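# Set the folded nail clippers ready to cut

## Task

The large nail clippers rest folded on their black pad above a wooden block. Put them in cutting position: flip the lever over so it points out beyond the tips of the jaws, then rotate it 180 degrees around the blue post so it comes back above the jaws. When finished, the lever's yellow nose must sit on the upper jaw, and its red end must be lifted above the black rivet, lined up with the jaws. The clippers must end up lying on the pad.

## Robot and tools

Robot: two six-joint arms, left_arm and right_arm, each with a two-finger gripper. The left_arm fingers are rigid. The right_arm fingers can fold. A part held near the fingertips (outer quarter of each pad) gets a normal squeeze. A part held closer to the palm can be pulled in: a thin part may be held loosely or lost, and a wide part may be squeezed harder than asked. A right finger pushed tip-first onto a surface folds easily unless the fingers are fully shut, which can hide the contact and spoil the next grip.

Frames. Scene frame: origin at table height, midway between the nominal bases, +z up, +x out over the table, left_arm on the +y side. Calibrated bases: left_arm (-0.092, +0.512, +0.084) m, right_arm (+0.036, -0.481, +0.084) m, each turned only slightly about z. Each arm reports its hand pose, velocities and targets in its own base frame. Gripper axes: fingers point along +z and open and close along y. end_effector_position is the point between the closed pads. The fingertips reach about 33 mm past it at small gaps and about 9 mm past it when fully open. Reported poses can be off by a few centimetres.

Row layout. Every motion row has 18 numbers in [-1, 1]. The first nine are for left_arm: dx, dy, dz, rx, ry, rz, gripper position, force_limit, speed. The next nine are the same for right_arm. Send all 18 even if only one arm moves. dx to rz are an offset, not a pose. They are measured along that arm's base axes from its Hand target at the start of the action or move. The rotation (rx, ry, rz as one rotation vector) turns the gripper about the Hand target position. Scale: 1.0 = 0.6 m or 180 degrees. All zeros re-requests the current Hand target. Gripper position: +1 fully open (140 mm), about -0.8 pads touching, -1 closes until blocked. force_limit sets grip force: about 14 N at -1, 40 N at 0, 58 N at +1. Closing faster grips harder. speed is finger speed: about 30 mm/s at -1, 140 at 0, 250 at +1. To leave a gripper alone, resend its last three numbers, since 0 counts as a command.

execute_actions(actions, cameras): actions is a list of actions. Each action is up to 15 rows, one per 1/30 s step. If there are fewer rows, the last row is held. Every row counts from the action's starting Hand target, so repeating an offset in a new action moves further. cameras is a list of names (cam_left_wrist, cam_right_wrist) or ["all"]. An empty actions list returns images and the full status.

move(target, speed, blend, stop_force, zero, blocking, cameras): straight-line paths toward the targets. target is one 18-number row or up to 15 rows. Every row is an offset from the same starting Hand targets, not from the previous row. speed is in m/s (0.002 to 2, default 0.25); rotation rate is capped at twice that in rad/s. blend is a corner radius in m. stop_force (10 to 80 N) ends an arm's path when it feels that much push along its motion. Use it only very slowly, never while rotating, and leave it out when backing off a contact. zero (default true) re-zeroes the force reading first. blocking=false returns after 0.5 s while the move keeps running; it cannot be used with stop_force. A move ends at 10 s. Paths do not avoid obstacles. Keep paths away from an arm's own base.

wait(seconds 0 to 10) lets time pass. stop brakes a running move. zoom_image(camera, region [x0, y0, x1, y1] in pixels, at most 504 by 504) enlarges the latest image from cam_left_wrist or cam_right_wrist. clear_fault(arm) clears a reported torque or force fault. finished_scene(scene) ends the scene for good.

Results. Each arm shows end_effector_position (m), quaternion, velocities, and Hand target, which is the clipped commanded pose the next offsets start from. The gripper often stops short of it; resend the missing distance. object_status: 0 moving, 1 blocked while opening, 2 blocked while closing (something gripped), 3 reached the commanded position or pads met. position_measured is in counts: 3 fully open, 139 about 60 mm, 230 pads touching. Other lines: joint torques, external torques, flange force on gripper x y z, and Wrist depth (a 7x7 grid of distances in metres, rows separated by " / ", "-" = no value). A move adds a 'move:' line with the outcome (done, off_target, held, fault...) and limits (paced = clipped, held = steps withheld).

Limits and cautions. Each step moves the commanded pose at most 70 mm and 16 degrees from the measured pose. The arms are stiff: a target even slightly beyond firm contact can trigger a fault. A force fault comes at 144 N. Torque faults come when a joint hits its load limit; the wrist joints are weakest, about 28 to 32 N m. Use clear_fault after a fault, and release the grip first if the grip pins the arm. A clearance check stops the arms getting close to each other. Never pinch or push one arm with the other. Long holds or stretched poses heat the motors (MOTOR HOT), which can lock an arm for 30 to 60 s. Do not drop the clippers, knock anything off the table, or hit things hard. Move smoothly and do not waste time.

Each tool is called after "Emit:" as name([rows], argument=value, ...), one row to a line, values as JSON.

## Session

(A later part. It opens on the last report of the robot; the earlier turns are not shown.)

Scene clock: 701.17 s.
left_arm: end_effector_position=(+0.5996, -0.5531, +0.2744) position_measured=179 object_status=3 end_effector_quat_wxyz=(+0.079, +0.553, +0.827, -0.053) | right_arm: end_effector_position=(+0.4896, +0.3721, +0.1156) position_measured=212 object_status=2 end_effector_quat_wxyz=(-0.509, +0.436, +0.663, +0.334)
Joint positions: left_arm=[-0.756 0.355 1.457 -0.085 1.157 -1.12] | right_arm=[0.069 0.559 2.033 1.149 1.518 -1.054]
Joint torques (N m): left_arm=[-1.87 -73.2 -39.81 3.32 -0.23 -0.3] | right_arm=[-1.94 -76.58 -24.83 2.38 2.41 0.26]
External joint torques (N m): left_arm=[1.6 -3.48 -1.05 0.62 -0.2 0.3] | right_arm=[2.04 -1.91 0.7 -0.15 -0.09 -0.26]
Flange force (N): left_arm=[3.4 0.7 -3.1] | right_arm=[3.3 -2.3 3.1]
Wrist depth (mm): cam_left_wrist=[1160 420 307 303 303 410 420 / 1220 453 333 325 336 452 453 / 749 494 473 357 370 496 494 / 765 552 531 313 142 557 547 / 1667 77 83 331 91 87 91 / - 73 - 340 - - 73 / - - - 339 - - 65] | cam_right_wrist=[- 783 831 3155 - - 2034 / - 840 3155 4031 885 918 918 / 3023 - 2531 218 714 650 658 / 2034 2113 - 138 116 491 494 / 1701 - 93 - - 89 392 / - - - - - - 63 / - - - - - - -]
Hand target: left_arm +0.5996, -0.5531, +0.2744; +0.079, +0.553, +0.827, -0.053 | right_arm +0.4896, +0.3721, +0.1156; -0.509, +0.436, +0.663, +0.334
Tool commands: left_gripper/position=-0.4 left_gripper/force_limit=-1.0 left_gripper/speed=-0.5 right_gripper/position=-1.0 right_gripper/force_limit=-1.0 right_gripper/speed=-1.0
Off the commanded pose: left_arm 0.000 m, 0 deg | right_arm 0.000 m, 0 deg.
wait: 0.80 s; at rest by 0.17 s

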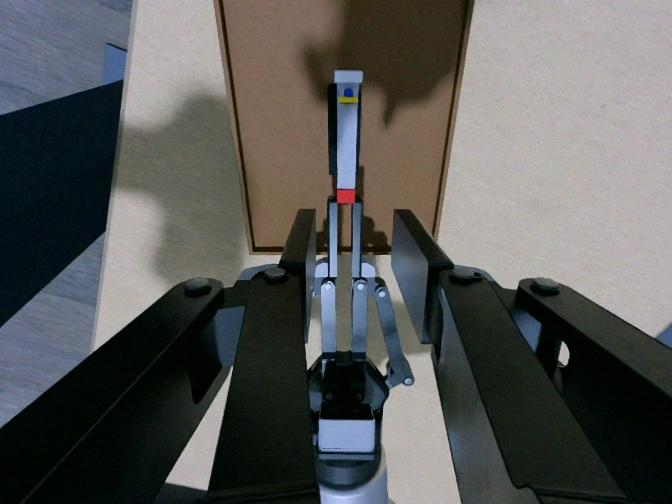

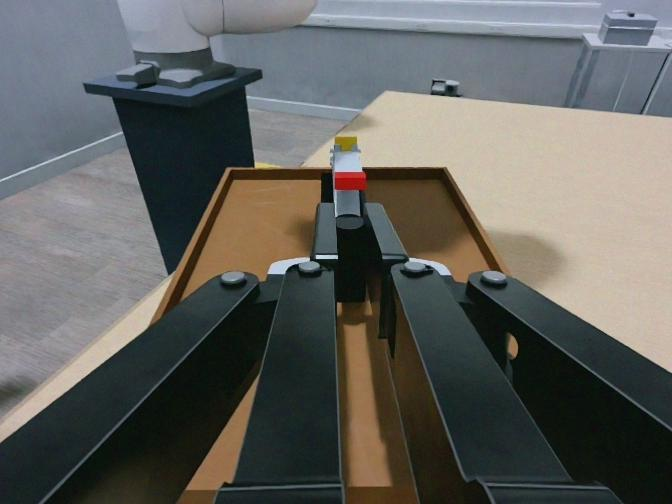

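Emit:
move([
  [0.0068,-0.0163,-0.14,0,0,0,-0.5,-1,-0.5,0,0,0,0,0,0,-1,-1,-1],
  [0.0117,-0.0282,-0.2055,0,0,0,-0.5,-1,-0.5,0,0,0,0,0,0,-1,-1,-1],
], speed=[0.12,0.05], cameras=["all"])

Emit:
zoom_image(camera="cam_right_wrist", region=[290, 110, 420, 240])

Emit:
zoom_image(camera="cam_left_wrist", region=[280, 130, 420, 300])

Scene clock: 754.10 s.
left_arm: end_effector_position=(+0.6066, -0.5700, +0.1510) position_measured=192 object_status=3 end_effector_quat_wxyz=(+0.079, +0.553, +0.827, -0.053) | right_arm: end_effector_position=(+0.4896, +0.3721, +0.1156) position_measured=212 object_status=2 end_effector_quat_wxyz=(-0.509, +0.436, +0.663, +0.334)
Joint positions: left_arm=[-0.765 0.445 1.558 -0.093 0.965 -1.111] | right_arm=[0.069 0.559 2.033 1.149 1.518 -1.054]
Joint torques (N m): left_arm=[-1.61 -78.81 -37.25 3.02 -0.24 -0.31] | right_arm=[-2.23 -77.16 -25.09 2.27 2.37 0.28]
External joint torques (N m): left_arm=[1.36 -3.56 -0.64 0.65 -0.17 0.31] | right_arm=[2.52 -1.35 0.99 -0.05 -0.05 -0.28]
Flange force (N): left_arm=[3.7 0.1 -3.5] | right_arm=[2.6 -2.1 4.2]
Wrist depth (mm): cam_left_wrist=[1002 306 197 196 196 199 307 / 342 337 213 166 213 323 333 / 372 371 235 182 235 366 370 / 420 408 255 169 148 408 406 / 462 73 78 193 91 84 436 / - - - 206 - - 69 / - - - 218 - - 62] | cam_right_wrist=[- 769 792 155 156 2902 2113 / - 854 - 172 907 903 907 / 2623 900 - 195 709 660 656 / 2054 2034 - 138 262 488 491 / 1687 - 93 - - 89 389 / - - - - - - 63 / - - - - - - -]
Hand target: left_arm +0.6066, -0.5700, +0.1511; +0.079, +0.553, +0.827, -0.053 | right_arm +0.4896, +0.3721, +0.1156; -0.509, +0.436, +0.663, +0.334
Off the commanded pose: left_arm 0.000 m, 0 deg | right_arm 0.000 m, 0 deg.
move: done

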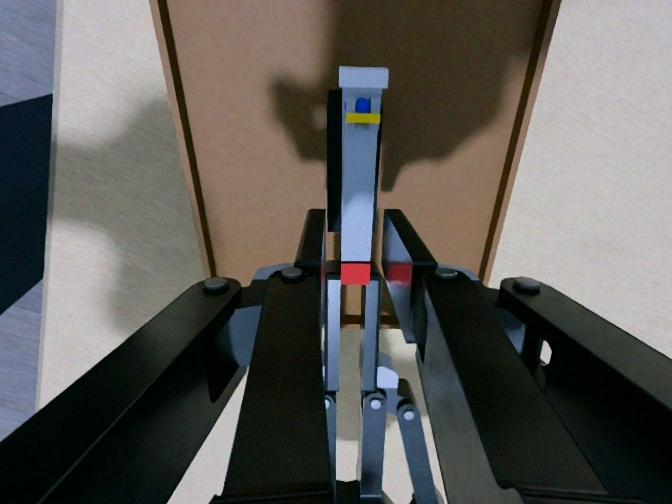

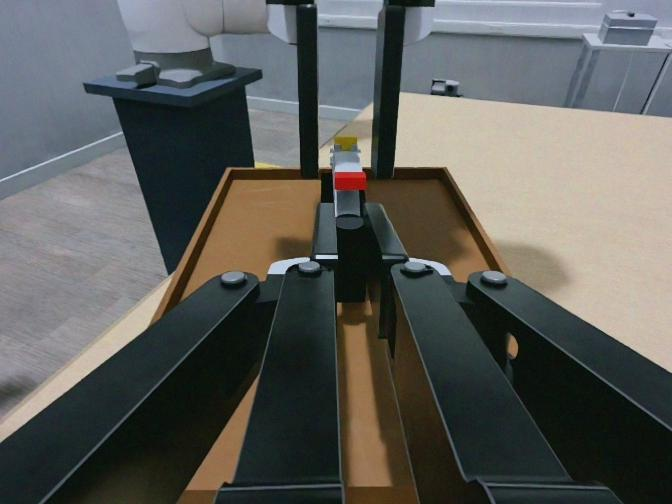

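Scaled by 3.877 from the camera's 672x504 image, which has a finer 960x720 frame.

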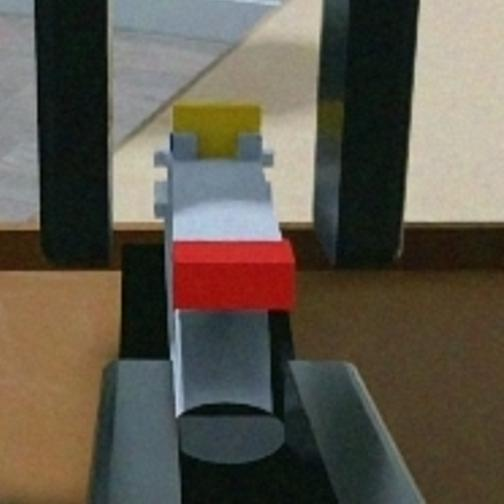

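Scaled by 2.965 from the camera's 672x504 image, which has a finer 960x720 frame.

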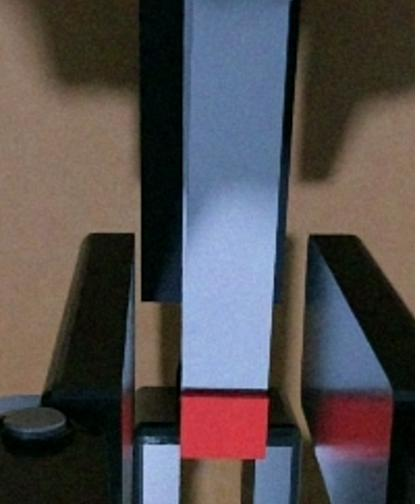

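Emit:
move(target=[0.0023,0.00095,0,0,0,0,-0.5,-1,-0.5,0,0,0,0,0,0,-1,-1,-1], speed=0.05)

Emit:
move(target=[0,0,0,0,0,0,-1,-1,-1,0,0,0,0,0,0,-1,-1,-1])

Emit:
wait(seconds=0.6, cameras=["all"])

Emit:
zoom_image(camera="cam_right_wrist", region=[290, 110, 420, 240])

Emit:
zoom_image(camera="cam_left_wrist", region=[280, 60, 420, 300])

Scene clock: 766.93 s.
left_arm: end_effector_position=(+0.6080, -0.5695, +0.1511) position_measured=192 object_status=3 end_effector_quat_wxyz=(+0.079, +0.553, +0.827, -0.053) | right_arm: end_effector_position=(+0.4896, +0.3721, +0.1156) position_measured=212 object_status=2 end_effector_quat_wxyz=(-0.509, +0.436, +0.663, +0.334)
Joint positions: left_arm=[-0.764 0.446 1.557 -0.093 0.966 -1.109] | right_arm=[0.069 0.559 2.033 1.149 1.518 -1.054]
Joint torques (N m): left_arm=[-1.44 -78.81 -37.22 3.06 -0.2 -0.34] | right_arm=[-2.28 -77.07 -25 2.29 2.44 0.2]
External joint torques (N m): left_arm=[1.39 -4.37 -1.05 0.65 -0.23 0.34] | right_arm=[2.58 -1.43 0.87 -0.07 -0.13 -0.2]
Flange force (N): left_arm=[3.9 0.0 -4.4] | right_arm=[2.8 -1.8 4.2]
Wrist depth (mm): cam_left_wrist=[1012 304 196 196 196 198 309 / 659 329 214 169 212 324 333 / 368 369 235 226 233 366 367 / 415 409 254 169 147 409 410 / 461 73 78 192 91 84 433 / - - - 208 - - 69 / - - - 234 - - 62] | cam_right_wrist=[- 794 818 - 151 - 2016 / - - - 185 911 915 871 / 4268 - - 185 711 658 652 / 2034 1861 - 138 116 484 489 / 1662 - 93 - - 89 390 / - - - - - - 63 / - - - - - - -]
Hand target: left_arm +0.6080, -0.5695, +0.1511; +0.079, +0.553, +0.827, -0.053 | right_arm +0.4896, +0.3721, +0.1156; -0.509, +0.436, +0.663, +0.334
Off the commanded pose: left_arm 0.000 m, 0 deg | right_arm 0.000 m, 0 deg.
move: done

Scene clock: 767.57 s.
left_arm: end_effector_position=(+0.6080, -0.5695, +0.1511) position_measured=211 object_status=0 end_effector_quat_wxyz=(+0.079, +0.553, +0.827, -0.053) | right_arm: end_effector_position=(+0.4896, +0.3721, +0.1156) position_measured=212 object_status=2 end_effector_quat_wxyz=(-0.509, +0.436, +0.663, +0.334)
Joint positions: left_arm=[-0.764 0.446 1.557 -0.093 0.966 -1.109] | right_arm=[0.069 0.559 2.033 1.149 1.518 -1.054]
Joint torques (N m): left_arm=[-1.94 -78.87 -37.47 2.99 -0.2 -0.33] | right_arm=[-2.35 -77.28 -25.09 2.5 2.44 0.25]
External joint torques (N m): left_arm=[2.52 -4.13 -0.56 0.71 -0.22 0.33] | right_arm=[2.83 -1.26 0.99 -0.3 -0.12 -0.25]
Flange force (N): left_arm=[5.2 1.0 -4.0] | right_arm=[2.6 -1.9 4.4]
Wrist depth (mm): cam_left_wrist=[997 304 197 196 197 198 308 / 349 336 213 173 214 326 333 / 369 369 234 226 234 368 367 / 406 407 254 144 248 407 409 / 466 78 78 - - 79 444 / - - - - - - 58 / - - - - - - 61] | cam_right_wrist=[- 772 828 152 158 - 2221 / - 815 930 163 892 930 903 / 2134 - 322 170 685 660 658 / - 2034 - 137 116 489 490 / 1674 - 93 - - 89 390 / - - - - - - 63 / - - - - - - -]
Hand target: left_arm +0.6080, -0.5695, +0.1511; +0.079, +0.553, +0.827, -0.053 | right_arm +0.4896, +0.3721, +0.1156; -0.509, +0.436, +0.663, +0.334
Off the commanded pose: left_arm 0.000 m, 0 deg | right_arm 0.000 m, 0 deg.
move: done

Scene clock: 768.17 s.
left_arm: end_effector_position=(+0.6080, -0.5695, +0.1511) position_measured=211 object_status=2 end_effector_quat_wxyz=(+0.079, +0.553, +0.827, -0.053) | right_arm: end_effector_position=(+0.4896, +0.3721, +0.1156) position_measured=212 object_status=2 end_effector_quat_wxyz=(-0.509, +0.436, +0.663, +0.334)
Joint positions: left_arm=[-0.764 0.446 1.557 -0.093 0.966 -1.109] | right_arm=[0.069 0.559 2.033 1.149 1.518 -1.054]
Joint torques (N m): left_arm=[-1.46 -79.22 -37.28 2.83 -0.22 -0.25] | right_arm=[-1.9 -77.37 -25.06 2.39 2.33 0.28]
External joint torques (N m): left_arm=[1.84 -4.05 -1 0.89 -0.21 0.25] | right_arm=[2.1 -1.14 0.93 -0.17 -0.01 -0.29]
Flange force (N): left_arm=[3.7 0.6 -4.2] | right_arm=[2.1 -2.1 3.4]
Wrist depth (mm): cam_left_wrist=[1002 304 197 196 196 199 308 / 671 337 214 207 213 322 333 / 374 371 235 226 233 367 368 / 429 408 255 144 249 406 407 / 471 78 78 - - 79 446 / - - - - - - 58 / - - - - - - 61] | cam_right_wrist=[- 786 828 152 3023 - 2655 / - 840 918 163 885 934 918 / 2531 2366 - 175 700 658 658 / 2054 2073 - 137 115 491 494 / 1589 - 93 - - 89 392 / - - - - - - 63 / - - - - - - -]
Hand target: left_arm +0.6080, -0.5695, +0.1511; +0.079, +0.553, +0.827, -0.053 | right_arm +0.4896, +0.3721, +0.1156; -0.509, +0.436, +0.663, +0.334
Tool commands: left_gripper/position=-1.0 left_gripper/force_limit=-1.0 left_gripper/speed=-1.0 right_gripper/position=-1.0 right_gripper/force_limit=-1.0 right_gripper/speed=-1.0
Off the commanded pose: left_arm 0.000 m, 0 deg | right_arm 0.000 m, 0 deg.
wait: 0.60 s; at rest by 0.17 s

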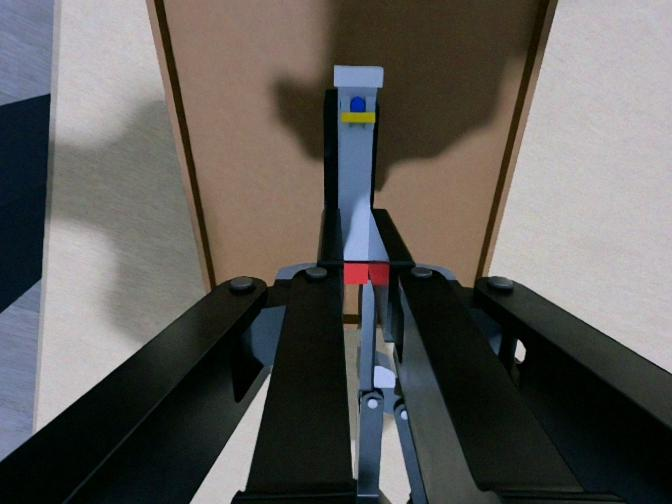

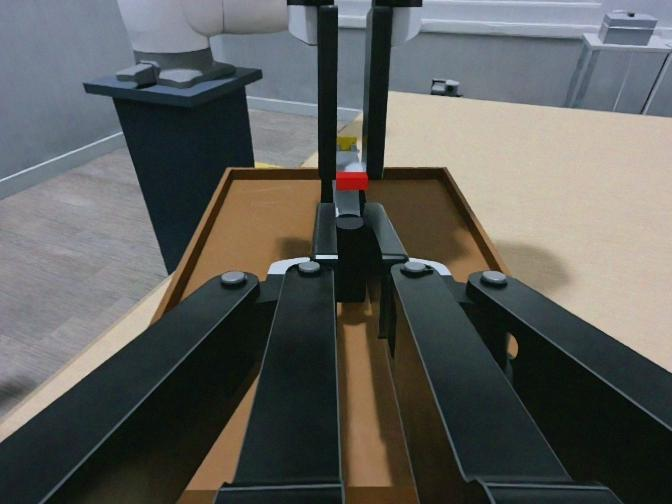

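Scaled by 3.877 from the camera's 672x504 image, which has a finer 960x720 frame.

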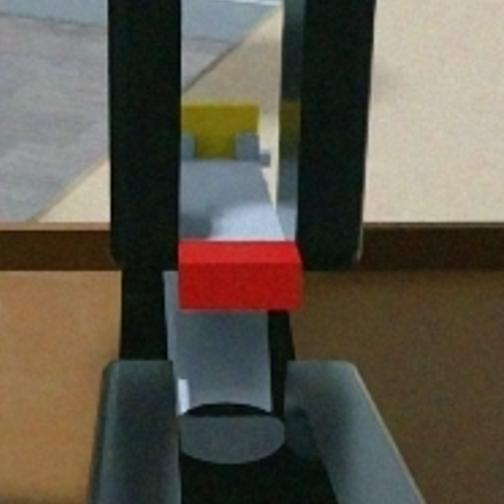

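Scaled by 2.100 from the camera's 672x504 image, which has a finer 960x720 frame.

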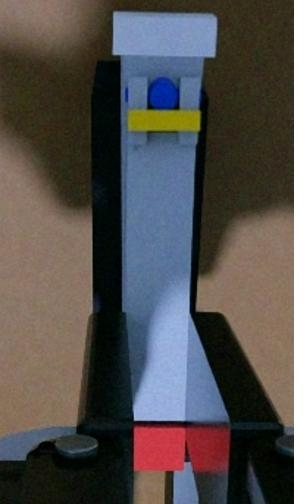

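Emit:
move([
  [-0.00277,0.00671,0.00832,-0.0308,-0.01272,0,-1,-1,-1,0,0,0,0,0,0,-1,-1,-1],
  [-0.00613,0.01484,0.0164,-0.06415,-0.0265,0,-1,-1,-1,0,0,0,0,0,0,-1,-1,-1],
  [-0.00982,0.02377,0.02345,-0.0975,-0.04028,0,-1,-1,-1,0,0,0,0,0,0,-1,-1,-1],
], speed=0.03, blend=[0.003,0.003,0], cameras=["all"])

Emit:
zoom_image(camera="cam_right_wrist", region=[290, 110, 420, 240])

Emit:
zoom_image(camera="cam_left_wrist", region=[280, 60, 420, 300])

Scene clock: 792.30 s.
left_arm: end_effector_position=(+0.6021, -0.5552, +0.1651) position_measured=211 object_status=2 end_effector_quat_wxyz=(+0.215, +0.537, +0.803, -0.144) | right_arm: end_effector_position=(+0.4896, +0.3721, +0.1156) position_measured=212 object_status=2 end_effector_quat_wxyz=(-0.509, +0.436, +0.663, +0.334)
Joint positions: left_arm=[-0.692 0.316 1.797 -0.426 0.601 -0.783] | right_arm=[0.069 0.559 2.033 1.149 1.518 -1.054]
Joint torques (N m): left_arm=[-2.74 -65.67 -37.27 1.63 -1.45 -0.26] | right_arm=[-0.5 -76.71 -24.59 2.57 2.75 0.26]
External joint torques (N m): left_arm=[3.06 -2.61 1.28 1.2 0.51 0.26] | right_arm=[0.81 -1.8 0.49 -0.36 -0.44 -0.27]
Flange force (N): left_arm=[4.5 0.8 -5.9] | right_arm=[2.4 -2.6 1.3]
Wrist depth (mm): cam_left_wrist=[316 308 194 189 194 199 312 / 364 365 223 212 221 345 357 / 433 425 262 245 262 422 423 / 1779 522 309 143 294 509 512 / 2156 73 78 - - 79 608 / - - - - - - 58 / - - - - - - 61] | cam_right_wrist=[- 789 825 163 3066 3066 1961 / - 726 946 166 999 981 918 / 2591 2366 - 232 707 658 654 / 2177 1814 - 138 117 489 494 / - - 93 - - 89 390 / - - - - - - 63 / - - - - - - -]
Hand target: left_arm +0.6021, -0.5552, +0.1651; +0.215, +0.537, +0.803, -0.144 | right_arm +0.4896, +0.3721, +0.1156; -0.509, +0.436, +0.663, +0.334
Off the commanded pose: left_arm 0.000 m, 0 deg | right_arm 0.000 m, 0 deg.
move: done

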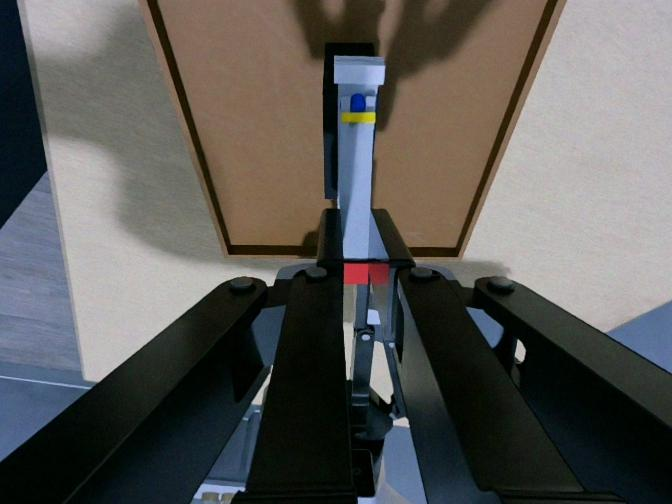

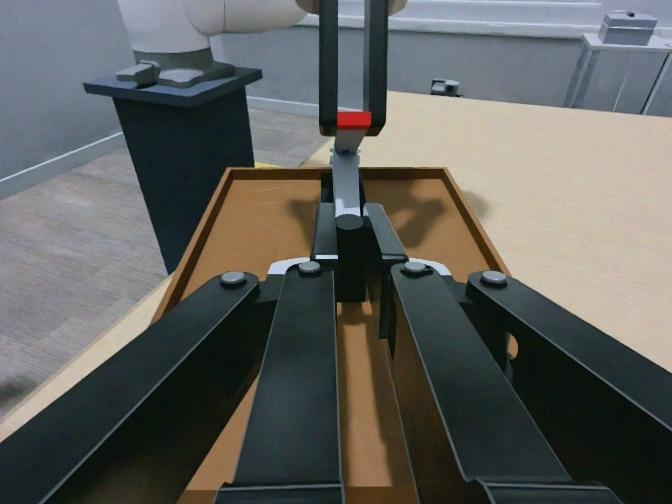

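Scaled by 3.877 from the camera's 672x504 image, which has a finer 960x720 frame.

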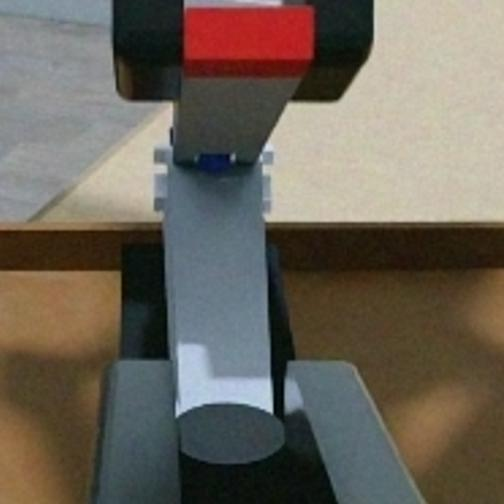

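Scaled by 2.100 from the camera's 672x504 image, which has a finer 960x720 frame.

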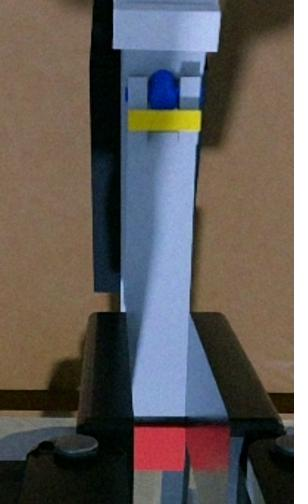

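Emit:
move([
  [-0.00429,0.01038,0.0063,-0.03592,-0.01484,0,-1,-1,-1,0,0,0,0,0,0,-1,-1,-1],
  [-0.0095,0.0230,0.01178,-0.07698,-0.0318,0,-1,-1,-1,0,0,0,0,0,0,-1,-1,-1],
  [-0.01426,0.03452,0.01495,-0.1129,-0.04664,0,-1,-1,-1,0,0,0,0,0,0,-1,-1,-1],
  [-0.01984,0.04802,0.01672,-0.15395,-0.0636,0,-1,-1,-1,0,0,0,0,0,0,-1,-1,-1],
], speed=0.04, blend=[0.003,0.003,0.003,0], cameras=["all"])

Emit:
zoom_image(camera="cam_right_wrist", region=[290, 60, 420, 240])

Emit:
zoom_image(camera="cam_left_wrist", region=[280, 60, 420, 300])

Scene clock: 814.53 s.
left_arm: end_effector_position=(+0.5902, -0.5264, +0.1752) position_measured=211 object_status=2 end_effector_quat_wxyz=(+0.415, +0.482, +0.720, -0.278) | right_arm: end_effector_position=(+0.4896, +0.3721, +0.1156) position_measured=212 object_status=2 end_effector_quat_wxyz=(-0.509, +0.436, +0.663, +0.334)
Joint positions: left_arm=[-0.56 0.267 2.123 -1.902 0.56 0.729] | right_arm=[0.069 0.559 2.033 1.149 1.518 -1.054]
Joint torques (N m): left_arm=[-0.9 -51.36 -25.49 -2.37 1.5 -0.33] | right_arm=[-3.63 -76.51 -25.27 1.98 1.87 0.24]
External joint torques (N m): left_arm=[1.21 -3.73 -2.1 0.48 0.07 0.33] | right_arm=[3.94 -1.99 1.13 0.24 0.45 -0.24]
Flange force (N): left_arm=[-4.6 1.9 -5.5] | right_arm=[4.5 -2.0 6.1]
Wrist depth (mm): cam_left_wrist=[385 366 205 165 206 365 385 / 583 511 271 160 273 508 505 / 2398 754 757 167 746 752 1301 / - 2702 3335 144 115 1708 1423 / - 73 78 - - 78 1404 / - - - - - - 58 / - - - - - - 61] | cam_right_wrist=[- 792 834 177 - - 2177 / - 837 2942 221 900 903 831 / 2721 - - 233 709 658 666 / 2054 2016 - 138 116 488 490 / 1728 - 93 - - 89 390 / - - - - - - 63 / - - - - - - -]
Hand target: left_arm +0.5902, -0.5264, +0.1752; +0.415, +0.482, +0.720, -0.278 | right_arm +0.4896, +0.3721, +0.1156; -0.509, +0.436, +0.663, +0.334
Off the commanded pose: left_arm 0.000 m, 0 deg | right_arm 0.000 m, 0 deg.
move: done

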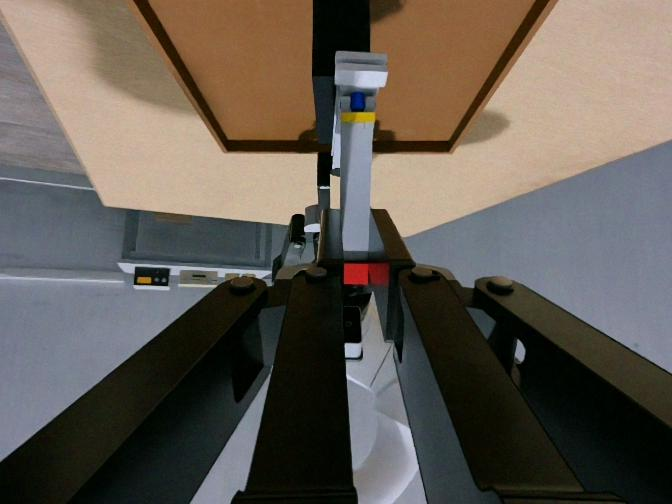

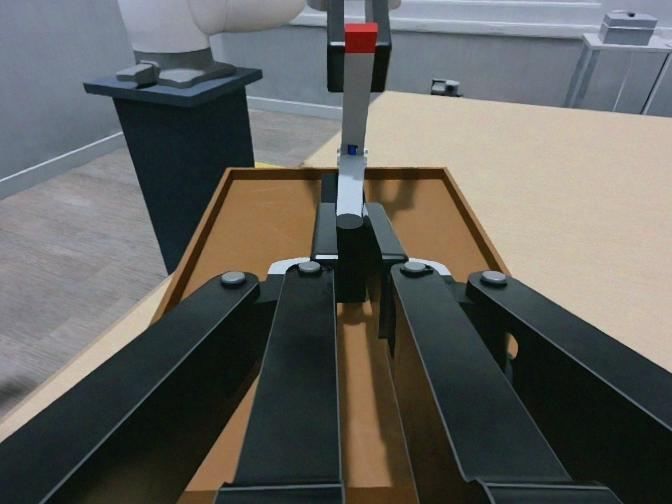

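Scaled by 2.800 from the camera's 672x504 image, which has a finer 960x720 frame.

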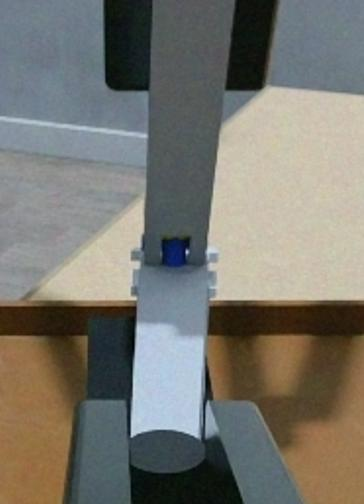

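Scaled by 2.100 from the camera's 672x504 image, which has a finer 960x720 frame.

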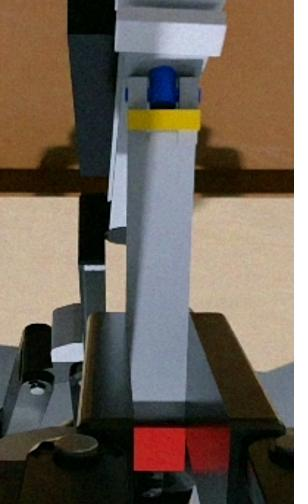

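Emit:
move([
  [-0.00491,0.01188,-0.0002,-0.03592,-0.01484,0,-1,-1,-1,0,0,0,0,0,0,-1,-1,-1],
  [-0.01047,0.02534,-0.00225,-0.07698,-0.0318,0,-1,-1,-1,0,0,0,0,0,0,-1,-1,-1],
  [-0.0152,0.03679,-0.00573,-0.1129,-0.04664,0,-1,-1,-1,0,0,0,0,0,0,-1,-1,-1],
  [-0.02036,0.04929,-0.01152,-0.15395,-0.0636,0,-1,-1,-1,0,0,0,0,0,0,-1,-1,-1],
], speed=0.04, blend=[0.003,0.003,0.003,0], cameras=["all"])

Emit:
zoom_image(camera="cam_right_wrist", region=[290, 60, 420, 240])

Emit:
zoom_image(camera="cam_left_wrist", region=[280, 60, 420, 300])

Scene clock: 837.07 s.
left_arm: end_effector_position=(+0.5780, -0.4968, +0.1683) position_measured=211 object_status=2 end_effector_quat_wxyz=(+0.587, +0.393, +0.588, -0.393) | right_arm: end_effector_position=(+0.4896, +0.3721, +0.1156) position_measured=212 object_status=2 end_effector_quat_wxyz=(-0.509, +0.436, +0.663, +0.334)
Joint positions: left_arm=[-0.468 0.505 2.293 -2.401 1.311 1.341] | right_arm=[0.069 0.559 2.033 1.149 1.518 -1.054]
Joint torques (N m): left_arm=[-3.25 -60.67 -14.31 -2.33 3.21 -0.27] | right_arm=[-1.16 -76.98 -25.04 2.66 2.5 0.23]
External joint torques (N m): left_arm=[3.28 -2.81 0.93 0.67 -0.51 0.27] | right_arm=[1.54 -1.53 0.93 -0.45 -0.18 -0.24]
Flange force (N): left_arm=[-6.3 3.4 -7.5] | right_arm=[2.4 -2.8 2.3]
Wrist depth (mm): cam_left_wrist=[2200 2178 2425 146 282 1581 1241 / - - - 157 2808 1809 1359 / - - - 165 527 - 1351 / 2668 - - 144 536 1655 1493 / - 73 78 - - 78 1432 / - - - - - - 58 / - - - - - - 61] | cam_right_wrist=[- 486 478 205 - - 1944 / - 837 2755 834 896 915 967 / 3155 2655 2591 233 721 658 660 / 2054 2268 - 137 117 490 494 / 1649 - 93 113 - 89 391 / - - - - - - 63 / - - - - - - -]
Hand target: left_arm +0.5780, -0.4968, +0.1683; +0.587, +0.393, +0.588, -0.393 | right_arm +0.4896, +0.3721, +0.1156; -0.509, +0.436, +0.663, +0.334
Off the commanded pose: left_arm 0.000 m, 0 deg | right_arm 0.000 m, 0 deg.
move: done

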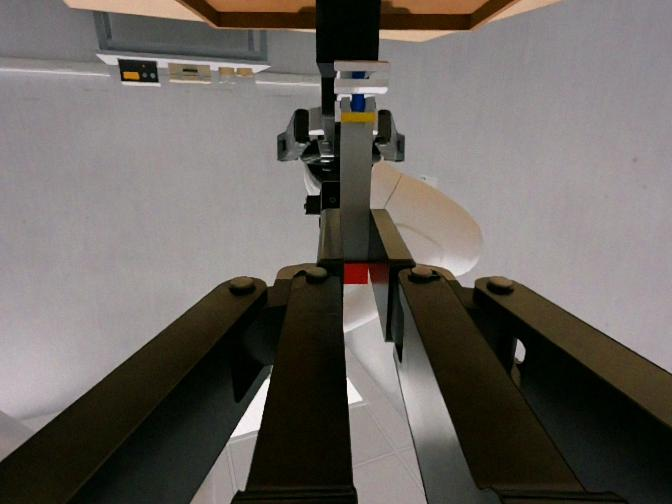

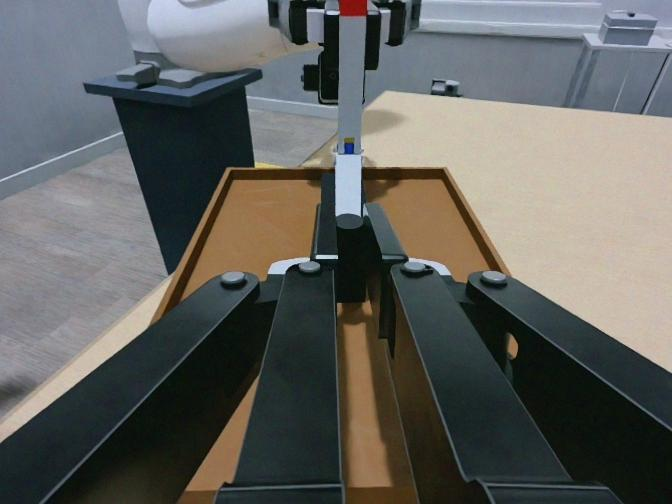

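Scaled by 2.800 from the camera's 672x504 image, which has a finer 960x720 frame.

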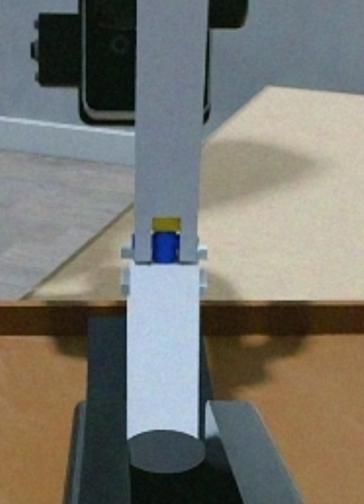

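Scaled by 2.100 from the camera's 672x504 image, which has a finer 960x720 frame.

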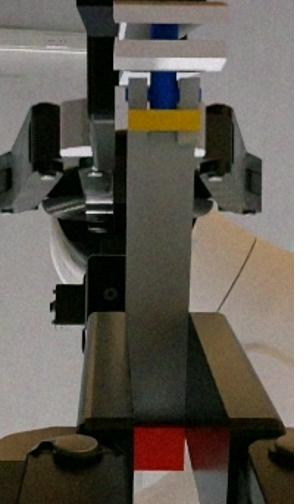

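Emit:
move([
  [-0.00422,0.01022,-0.00657,-0.03592,-0.01484,0,-1,-1,-1,0,0,0,0,0,0,-1,-1,-1],
  [-0.00864,0.02091,-0.01567,-0.07698,-0.0318,0,-1,-1,-1,0,0,0,0,0,0,-1,-1,-1],
], speed=0.04, blend=[0.003,0], cameras=["all"])

Emit:
zoom_image(camera="cam_left_wrist", region=[280, 60, 420, 300])

Scene clock: 857.23 s.
left_arm: end_effector_position=(+0.5728, -0.4843, +0.1589) position_measured=211 object_status=2 end_effector_quat_wxyz=(+0.659, +0.339, +0.507, -0.441) | right_arm: end_effector_position=(+0.4896, +0.3721, +0.1156) position_measured=212 object_status=2 end_effector_quat_wxyz=(-0.509, +0.436, +0.663, +0.334)
Joint positions: left_arm=[-0.465 0.702 2.285 -2.448 1.713 1.469] | right_arm=[0.069 0.559 2.033 1.149 1.518 -1.054]
Joint torques (N m): left_arm=[-2.43 -69.42 -6.91 -1.37 3.03 -0.38] | right_arm=[-1.67 -77.26 -24.98 2.65 2.5 0.25]
External joint torques (N m): left_arm=[2.89 -3.07 1.28 0.6 -0.35 0.39] | right_arm=[1.89 -1.25 0.84 -0.43 -0.18 -0.26]
Flange force (N): left_arm=[-8.4 2.8 -5.0] | right_arm=[2.1 -2.2 2.8]
Wrist depth (mm): cam_left_wrist=[- - - 140 - - 1368 / - 2924 - 151 522 - - / 2924 2453 - 165 547 2482 - / 2846 - - 144 2453 - - / 443 73 78 - - 79 1432 / - - - - - - 57 / - - - - - - 61] | cam_right_wrist=[- 766 491 214 2827 - 2113 / - 847 527 511 885 915 860 / 3066 2446 922 235 714 654 658 / 2177 2054 - 138 115 490 489 / - - 93 - - 89 391 / - - - - - - 63 / - - - - - - -]
Hand target: left_arm +0.5728, -0.4843, +0.1589; +0.659, +0.339, +0.507, -0.441 | right_arm +0.4896, +0.3721, +0.1156; -0.509, +0.436, +0.663, +0.334
Off the commanded pose: left_arm 0.000 m, 0 deg | right_arm 0.000 m, 0 deg.
move: done

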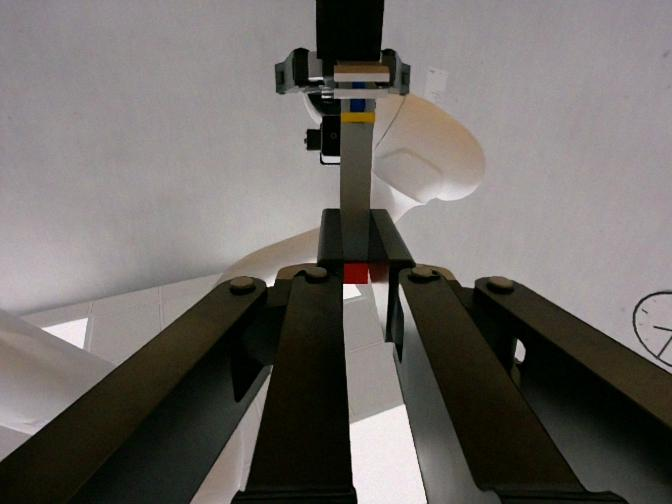

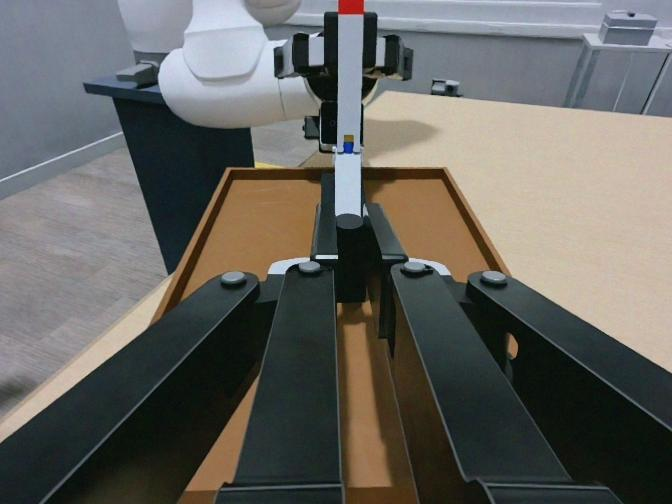

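Scaled by 2.100 from the camera's 672x504 image, which has a finer 960x720 frame.

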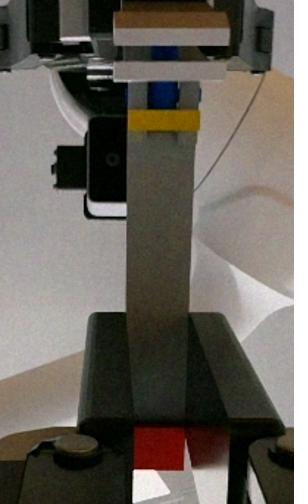

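Emit:
move(target=[0,0,0,0,0,0,-0.5,-1,-1,0,0,0,0,0,0,-1,-1,-1], cameras=["cam_left_wrist","cam_right_wrist"])

Scene clock: 861.53 s.
left_arm: end_effector_position=(+0.5728, -0.4843, +0.1589) position_measured=192 object_status=0 end_effector_quat_wxyz=(+0.659, +0.339, +0.507, -0.441) | right_arm: end_effector_position=(+0.4896, +0.3721, +0.1156) position_measured=212 object_status=2 end_effector_quat_wxyz=(-0.509, +0.436, +0.663, +0.334)
Joint positions: left_arm=[-0.465 0.702 2.285 -2.448 1.713 1.469] | right_arm=[0.069 0.559 2.033 1.149 1.518 -1.054]
Joint torques (N m): left_arm=[-1.26 -68.56 -6 -1.36 2.91 -0.27] | right_arm=[-1.86 -75.95 -25.23 2.25 2.06 0.36]
External joint torques (N m): left_arm=[1.59 -3.81 0.33 0.59 -0.24 0.27] | right_arm=[2.19 -2.55 1.12 -0.04 0.26 -0.36]
Flange force (N): left_arm=[-8.9 1.9 -2.0] | right_arm=[4.4 -3.7 3.3]
Wrist depth (mm): cam_left_wrist=[- - - 140 - 1547 1395 / - - 2541 151 534 - 1404 / - - 3284 163 552 - - / - - - 168 119 - 1423 / - 73 78 - 91 84 1432 / - - - - - - 69 / - - - - - - 62] | cam_right_wrist=[- 764 497 214 3298 - 2155 / - 766 527 512 900 896 951 / 2561 2366 - 232 707 648 658 / 2177 2134 - 138 - 486 490 / 1601 - 93 - - 89 391 / - - - - - - 63 / - - - - - - -]
Hand target: left_arm +0.5728, -0.4843, +0.1589; +0.659, +0.339, +0.507, -0.441 | right_arm +0.4896, +0.3721, +0.1156; -0.509, +0.436, +0.663, +0.334
Off the commanded pose: left_arm 0.000 m, 0 deg | right_arm 0.000 m, 0 deg.
move: done

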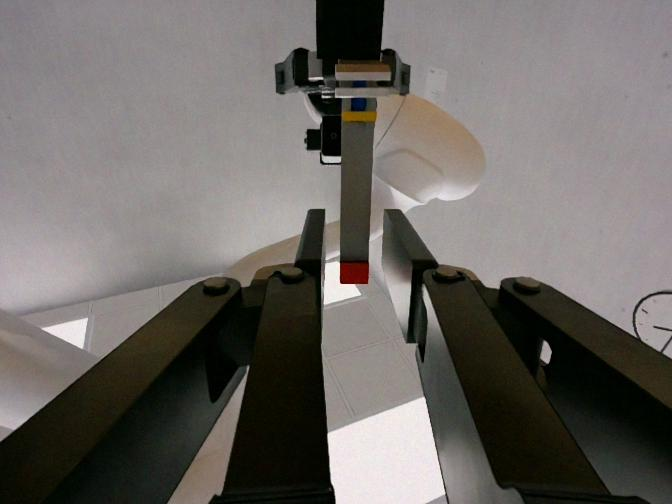

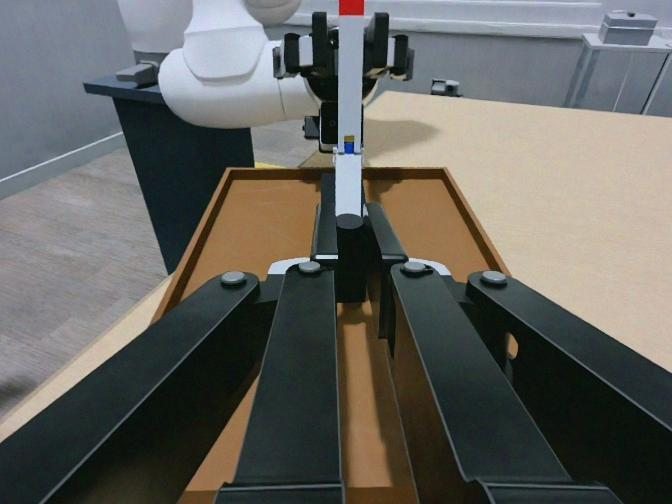

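Emit:
move([
  [-0.0508,0.1232,0,0,0,0,-0.5,-1,-1,0,0,0,0,0,0,-1,-1,-1],
  [-0.0367,0.0888,0.2885,0,0,0,-0.5,-1,-1,0,0,0,0,0,0,-1,-1,-1],
  [0.027,-0.0652,0.3385,0.5388,0.2226,0,-0.5,-1,-1,0,0,0,0,0,0,-1,-1,-1],
], speed=[0.1,0.2,0.3], blend=[0.02,0.03,0], cameras=["all"])

Scene clock: 889.93 s.
left_arm: end_effector_position=(+0.5890, -0.5234, +0.3620) position_measured=192 object_status=3 end_effector_quat_wxyz=(+0.000, +0.556, +0.831, +0.000) | right_arm: end_effector_position=(+0.4896, +0.3721, +0.1156) position_measured=212 object_status=2 end_effector_quat_wxyz=(-0.509, +0.436, +0.663, +0.334)
Joint positions: left_arm=[-0.77 0.379 1.252 0 1.511 -1.162] | right_arm=[0.069 0.559 2.033 1.149 1.518 -1.054]
Joint torques (N m): left_arm=[-1.49 -76.22 -40.91 3.74 0.29 -0.2] | right_arm=[-2.2 -76.62 -24.87 2.26 2.09 0.26]
External joint torques (N m): left_arm=[1.67 -3.81 -0.71 0.56 -0.24 0.2] | right_arm=[2.74 -1.92 0.77 -0.06 0.23 -0.27]
Flange force (N): left_arm=[5.4 0.0 -1.1] | right_arm=[3.7 -2.0 4.0]
Wrist depth (mm): cam_left_wrist=[1248 1234 505 501 499 506 505 / 1309 1342 526 414 522 540 538 / 1452 1026 565 433 554 572 571 / - 788 605 396 147 612 605 / - 73 78 403 91 84 635 / - - - - - - 69 / - - - 390 - - 62] | cam_right_wrist=[- 764 860 215 - - 1893 / - 794 938 800 1008 915 918 / 2561 - 878 233 674 660 656 / 2093 1909 - 138 - 487 491 / 1714 - 93 - - 89 391 / - - - - - - 63 / - - - - - - -]
Hand target: left_arm +0.5890, -0.5234, +0.3620; +0.000, +0.556, +0.831, +0.000 | right_arm +0.4896, +0.3721, +0.1156; -0.509, +0.436, +0.663, +0.334
Off the commanded pose: left_arm 0.000 m, 0 deg | right_arm 0.000 m, 0 deg.
move: done

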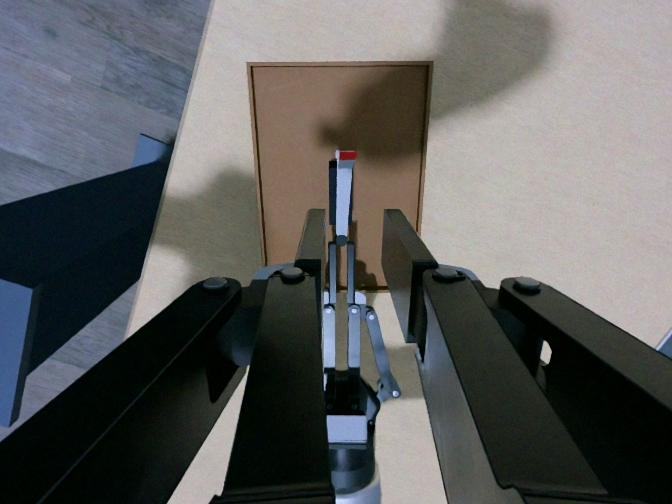

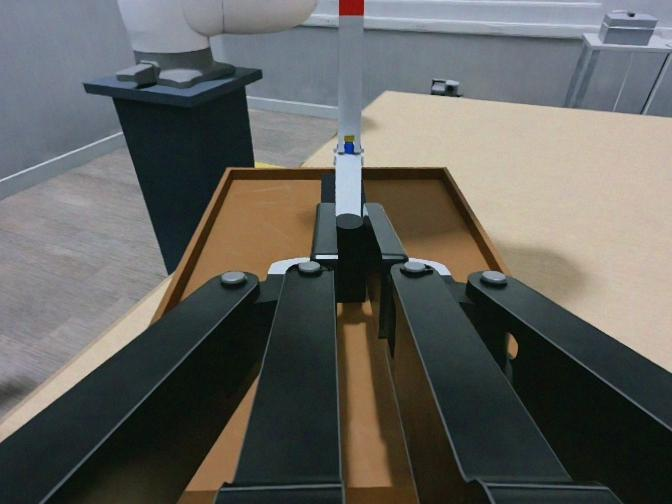

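Emit:
move([
  [0,0,-0.0833,0,0,0.5,-0.5,-1,-1,0,0,0,0,0,0,-1,-1,-1],
  [0.01527,-0.03695,-0.1923,0.0826,-0.1999,0.9763,-0.5,-1,-1,0,0,0,0,0,0,-1,-1,-1],
], speed=0.4, blend=[0.02,0], cameras=["all"])

Emit:
zoom_image(camera="cam_right_wrist", region=[270, 0, 440, 200])

Emit:
zoom_image(camera="cam_left_wrist", region=[260, 60, 440, 300])

Scene clock: 949.87 s.
left_arm: end_effector_position=(+0.5982, -0.5456, +0.2466) position_measured=192 object_status=3 end_effector_quat_wxyz=(-0.120, +0.812, -0.543, -0.179) | right_arm: end_effector_position=(+0.4896, +0.3721, +0.1156) position_measured=212 object_status=2 end_effector_quat_wxyz=(-0.509, +0.436, +0.663, +0.334)
Joint positions: left_arm=[-0.84 0.672 1.06 0.145 1.82 -4.367] | right_arm=[0.069 0.559 2.033 1.149 1.518 -1.054]
Joint torques (N m): left_arm=[-1.4 -100.24 -39.09 3.92 1.25 -0.33] | right_arm=[-2.36 -76.57 -25.14 2.25 2.04 0.24]
External joint torques (N m): left_arm=[2 -4.49 -1.21 0.65 -0.2 0.33] | right_arm=[2.51 -1.97 0.99 -0.03 0.27 -0.24]
Flange force (N): left_arm=[-5.9 -1.0 -0.3] | right_arm=[3.8 -2.6 3.8]
Wrist depth (mm): cam_left_wrist=[383 385 268 258 269 387 1154 / 436 433 313 296 305 1220 1301 / 500 499 358 340 362 1482 1432 / 580 578 563 212 148 1629 1764 / 673 73 78 691 91 84 1958 / - - - - - - 69 / - - - - - - 62] | cam_right_wrist=[1979 775 896 - - - 2093 / - 780 938 896 885 896 900 / 2561 - 963 235 709 654 664 / 2073 2073 - 137 247 492 487 / 1701 - 93 - - 89 390 / - - - - - - 63 / - - - - - - -]
Hand target: left_arm +0.5982, -0.5456, +0.2466; -0.120, +0.812, -0.543, -0.179 | right_arm +0.4896, +0.3721, +0.1156; -0.509, +0.436, +0.663, +0.334
Off the commanded pose: left_arm 0.000 m, 0 deg | right_arm 0.000 m, 0 deg.
move: done

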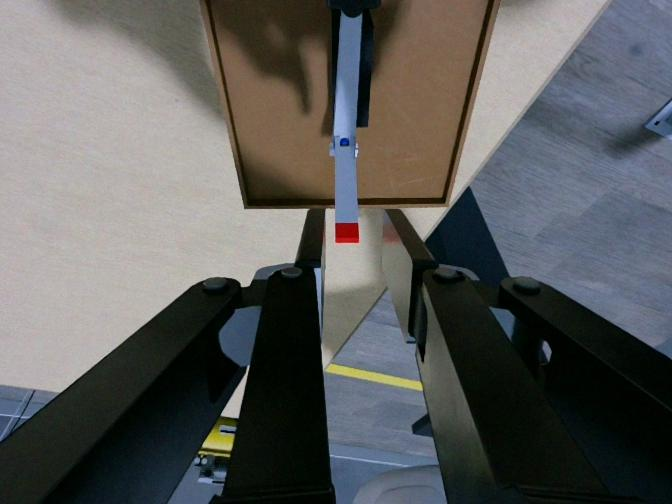

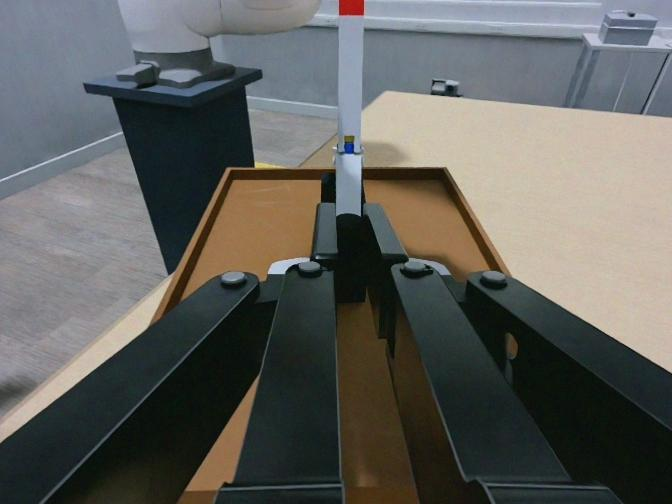

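Scaled by 2.520 from the camera's 672x504 image, which has a finer 960x720 frame.

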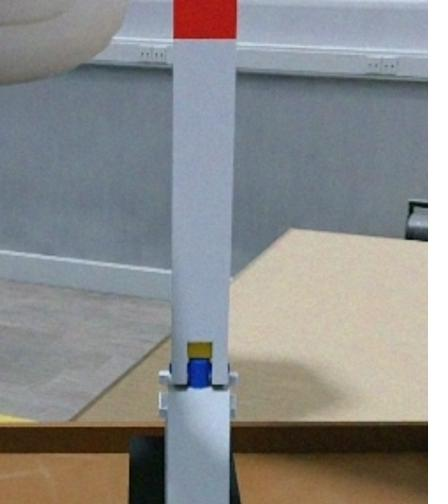

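Scaled by 2.100 from the camera's 672x504 image, which has a finer 960x720 frame.

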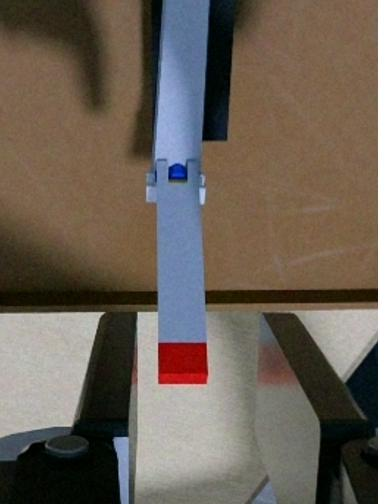

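Emit:
move(target=[-0.01307,0.04037,-0.0907,0,0,0,-0.5,-1,-1,0,0,0,0,0,0,-1,-1,-1], speed=0.08, cameras=["all"])

Emit:
zoom_image(camera="cam_left_wrist", region=[260, 60, 440, 300])

Emit:
zoom_image(camera="cam_right_wrist", region=[270, 0, 440, 200])

Scene clock: 967.17 s.
left_arm: end_effector_position=(+0.5904, -0.5213, +0.1922) position_measured=192 object_status=3 end_effector_quat_wxyz=(-0.120, +0.812, -0.543, -0.179) | right_arm: end_effector_position=(+0.4896, +0.3721, +0.1156) position_measured=212 object_status=2 end_effector_quat_wxyz=(-0.509, +0.436, +0.663, +0.334)
Joint positions: left_arm=[-0.828 0.653 1.192 0.147 1.707 -4.372] | right_arm=[0.069 0.559 2.033 1.149 1.518 -1.054]
Joint torques (N m): left_arm=[-1.09 -97.41 -38.5 3.78 1.37 -0.31] | right_arm=[-2.22 -75.89 -25.07 2.24 2.12 0.28]
External joint torques (N m): left_arm=[1.08 -5.45 -1.17 0.71 -0.31 0.31] | right_arm=[2.58 -2.65 0.93 -0.03 0.2 -0.28]
Flange force (N): left_arm=[-7.1 0.6 -0.5] | right_arm=[4.8 -3.1 3.8]
Wrist depth (mm): cam_left_wrist=[335 334 219 184 220 232 1106 / 377 379 248 235 248 381 1241 / 431 436 293 270 287 1442 1413 / 511 503 490 156 148 1581 1667 / 591 73 78 598 91 84 1923 / - - - - - - 69 / - - - - - - 62] | cam_right_wrist=[- 783 806 209 3249 2942 2034 / - 718 4268 888 994 900 850 / 2221 - - 233 680 660 656 / 2073 2073 - 138 115 490 485 / 1649 - 93 - - 89 391 / - - - - - - 63 / - - - - - - -]
Hand target: left_arm +0.5904, -0.5213, +0.1922; -0.120, +0.812, -0.543, -0.179 | right_arm +0.4896, +0.3721, +0.1156; -0.509, +0.436, +0.663, +0.334
Off the commanded pose: left_arm 0.000 m, 0 deg | right_arm 0.000 m, 0 deg.
move: done

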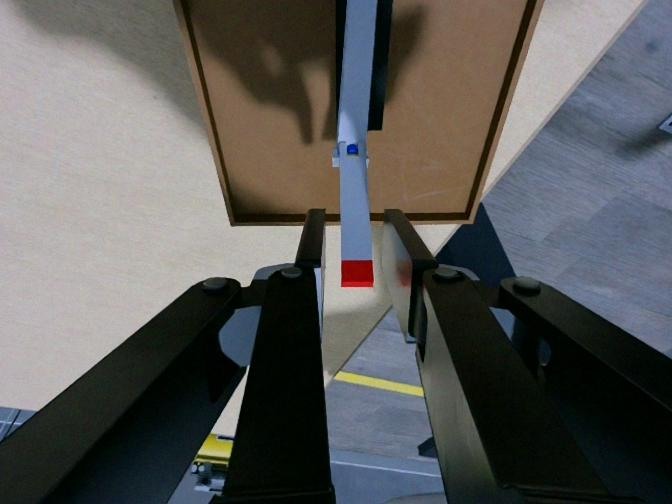

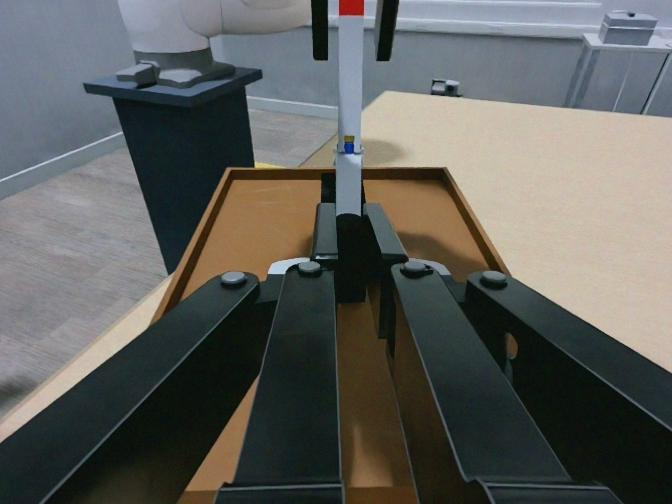

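Scaled by 2.100 from the camera's 672x504 image, which has a finer 960x720 frame.

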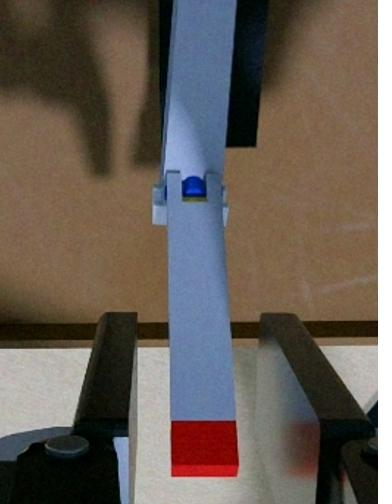

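Scaled by 2.520 from the camera's 672x504 image, which has a finer 960x720 frame.

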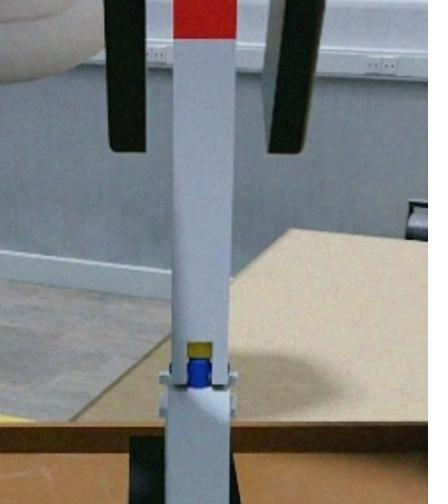

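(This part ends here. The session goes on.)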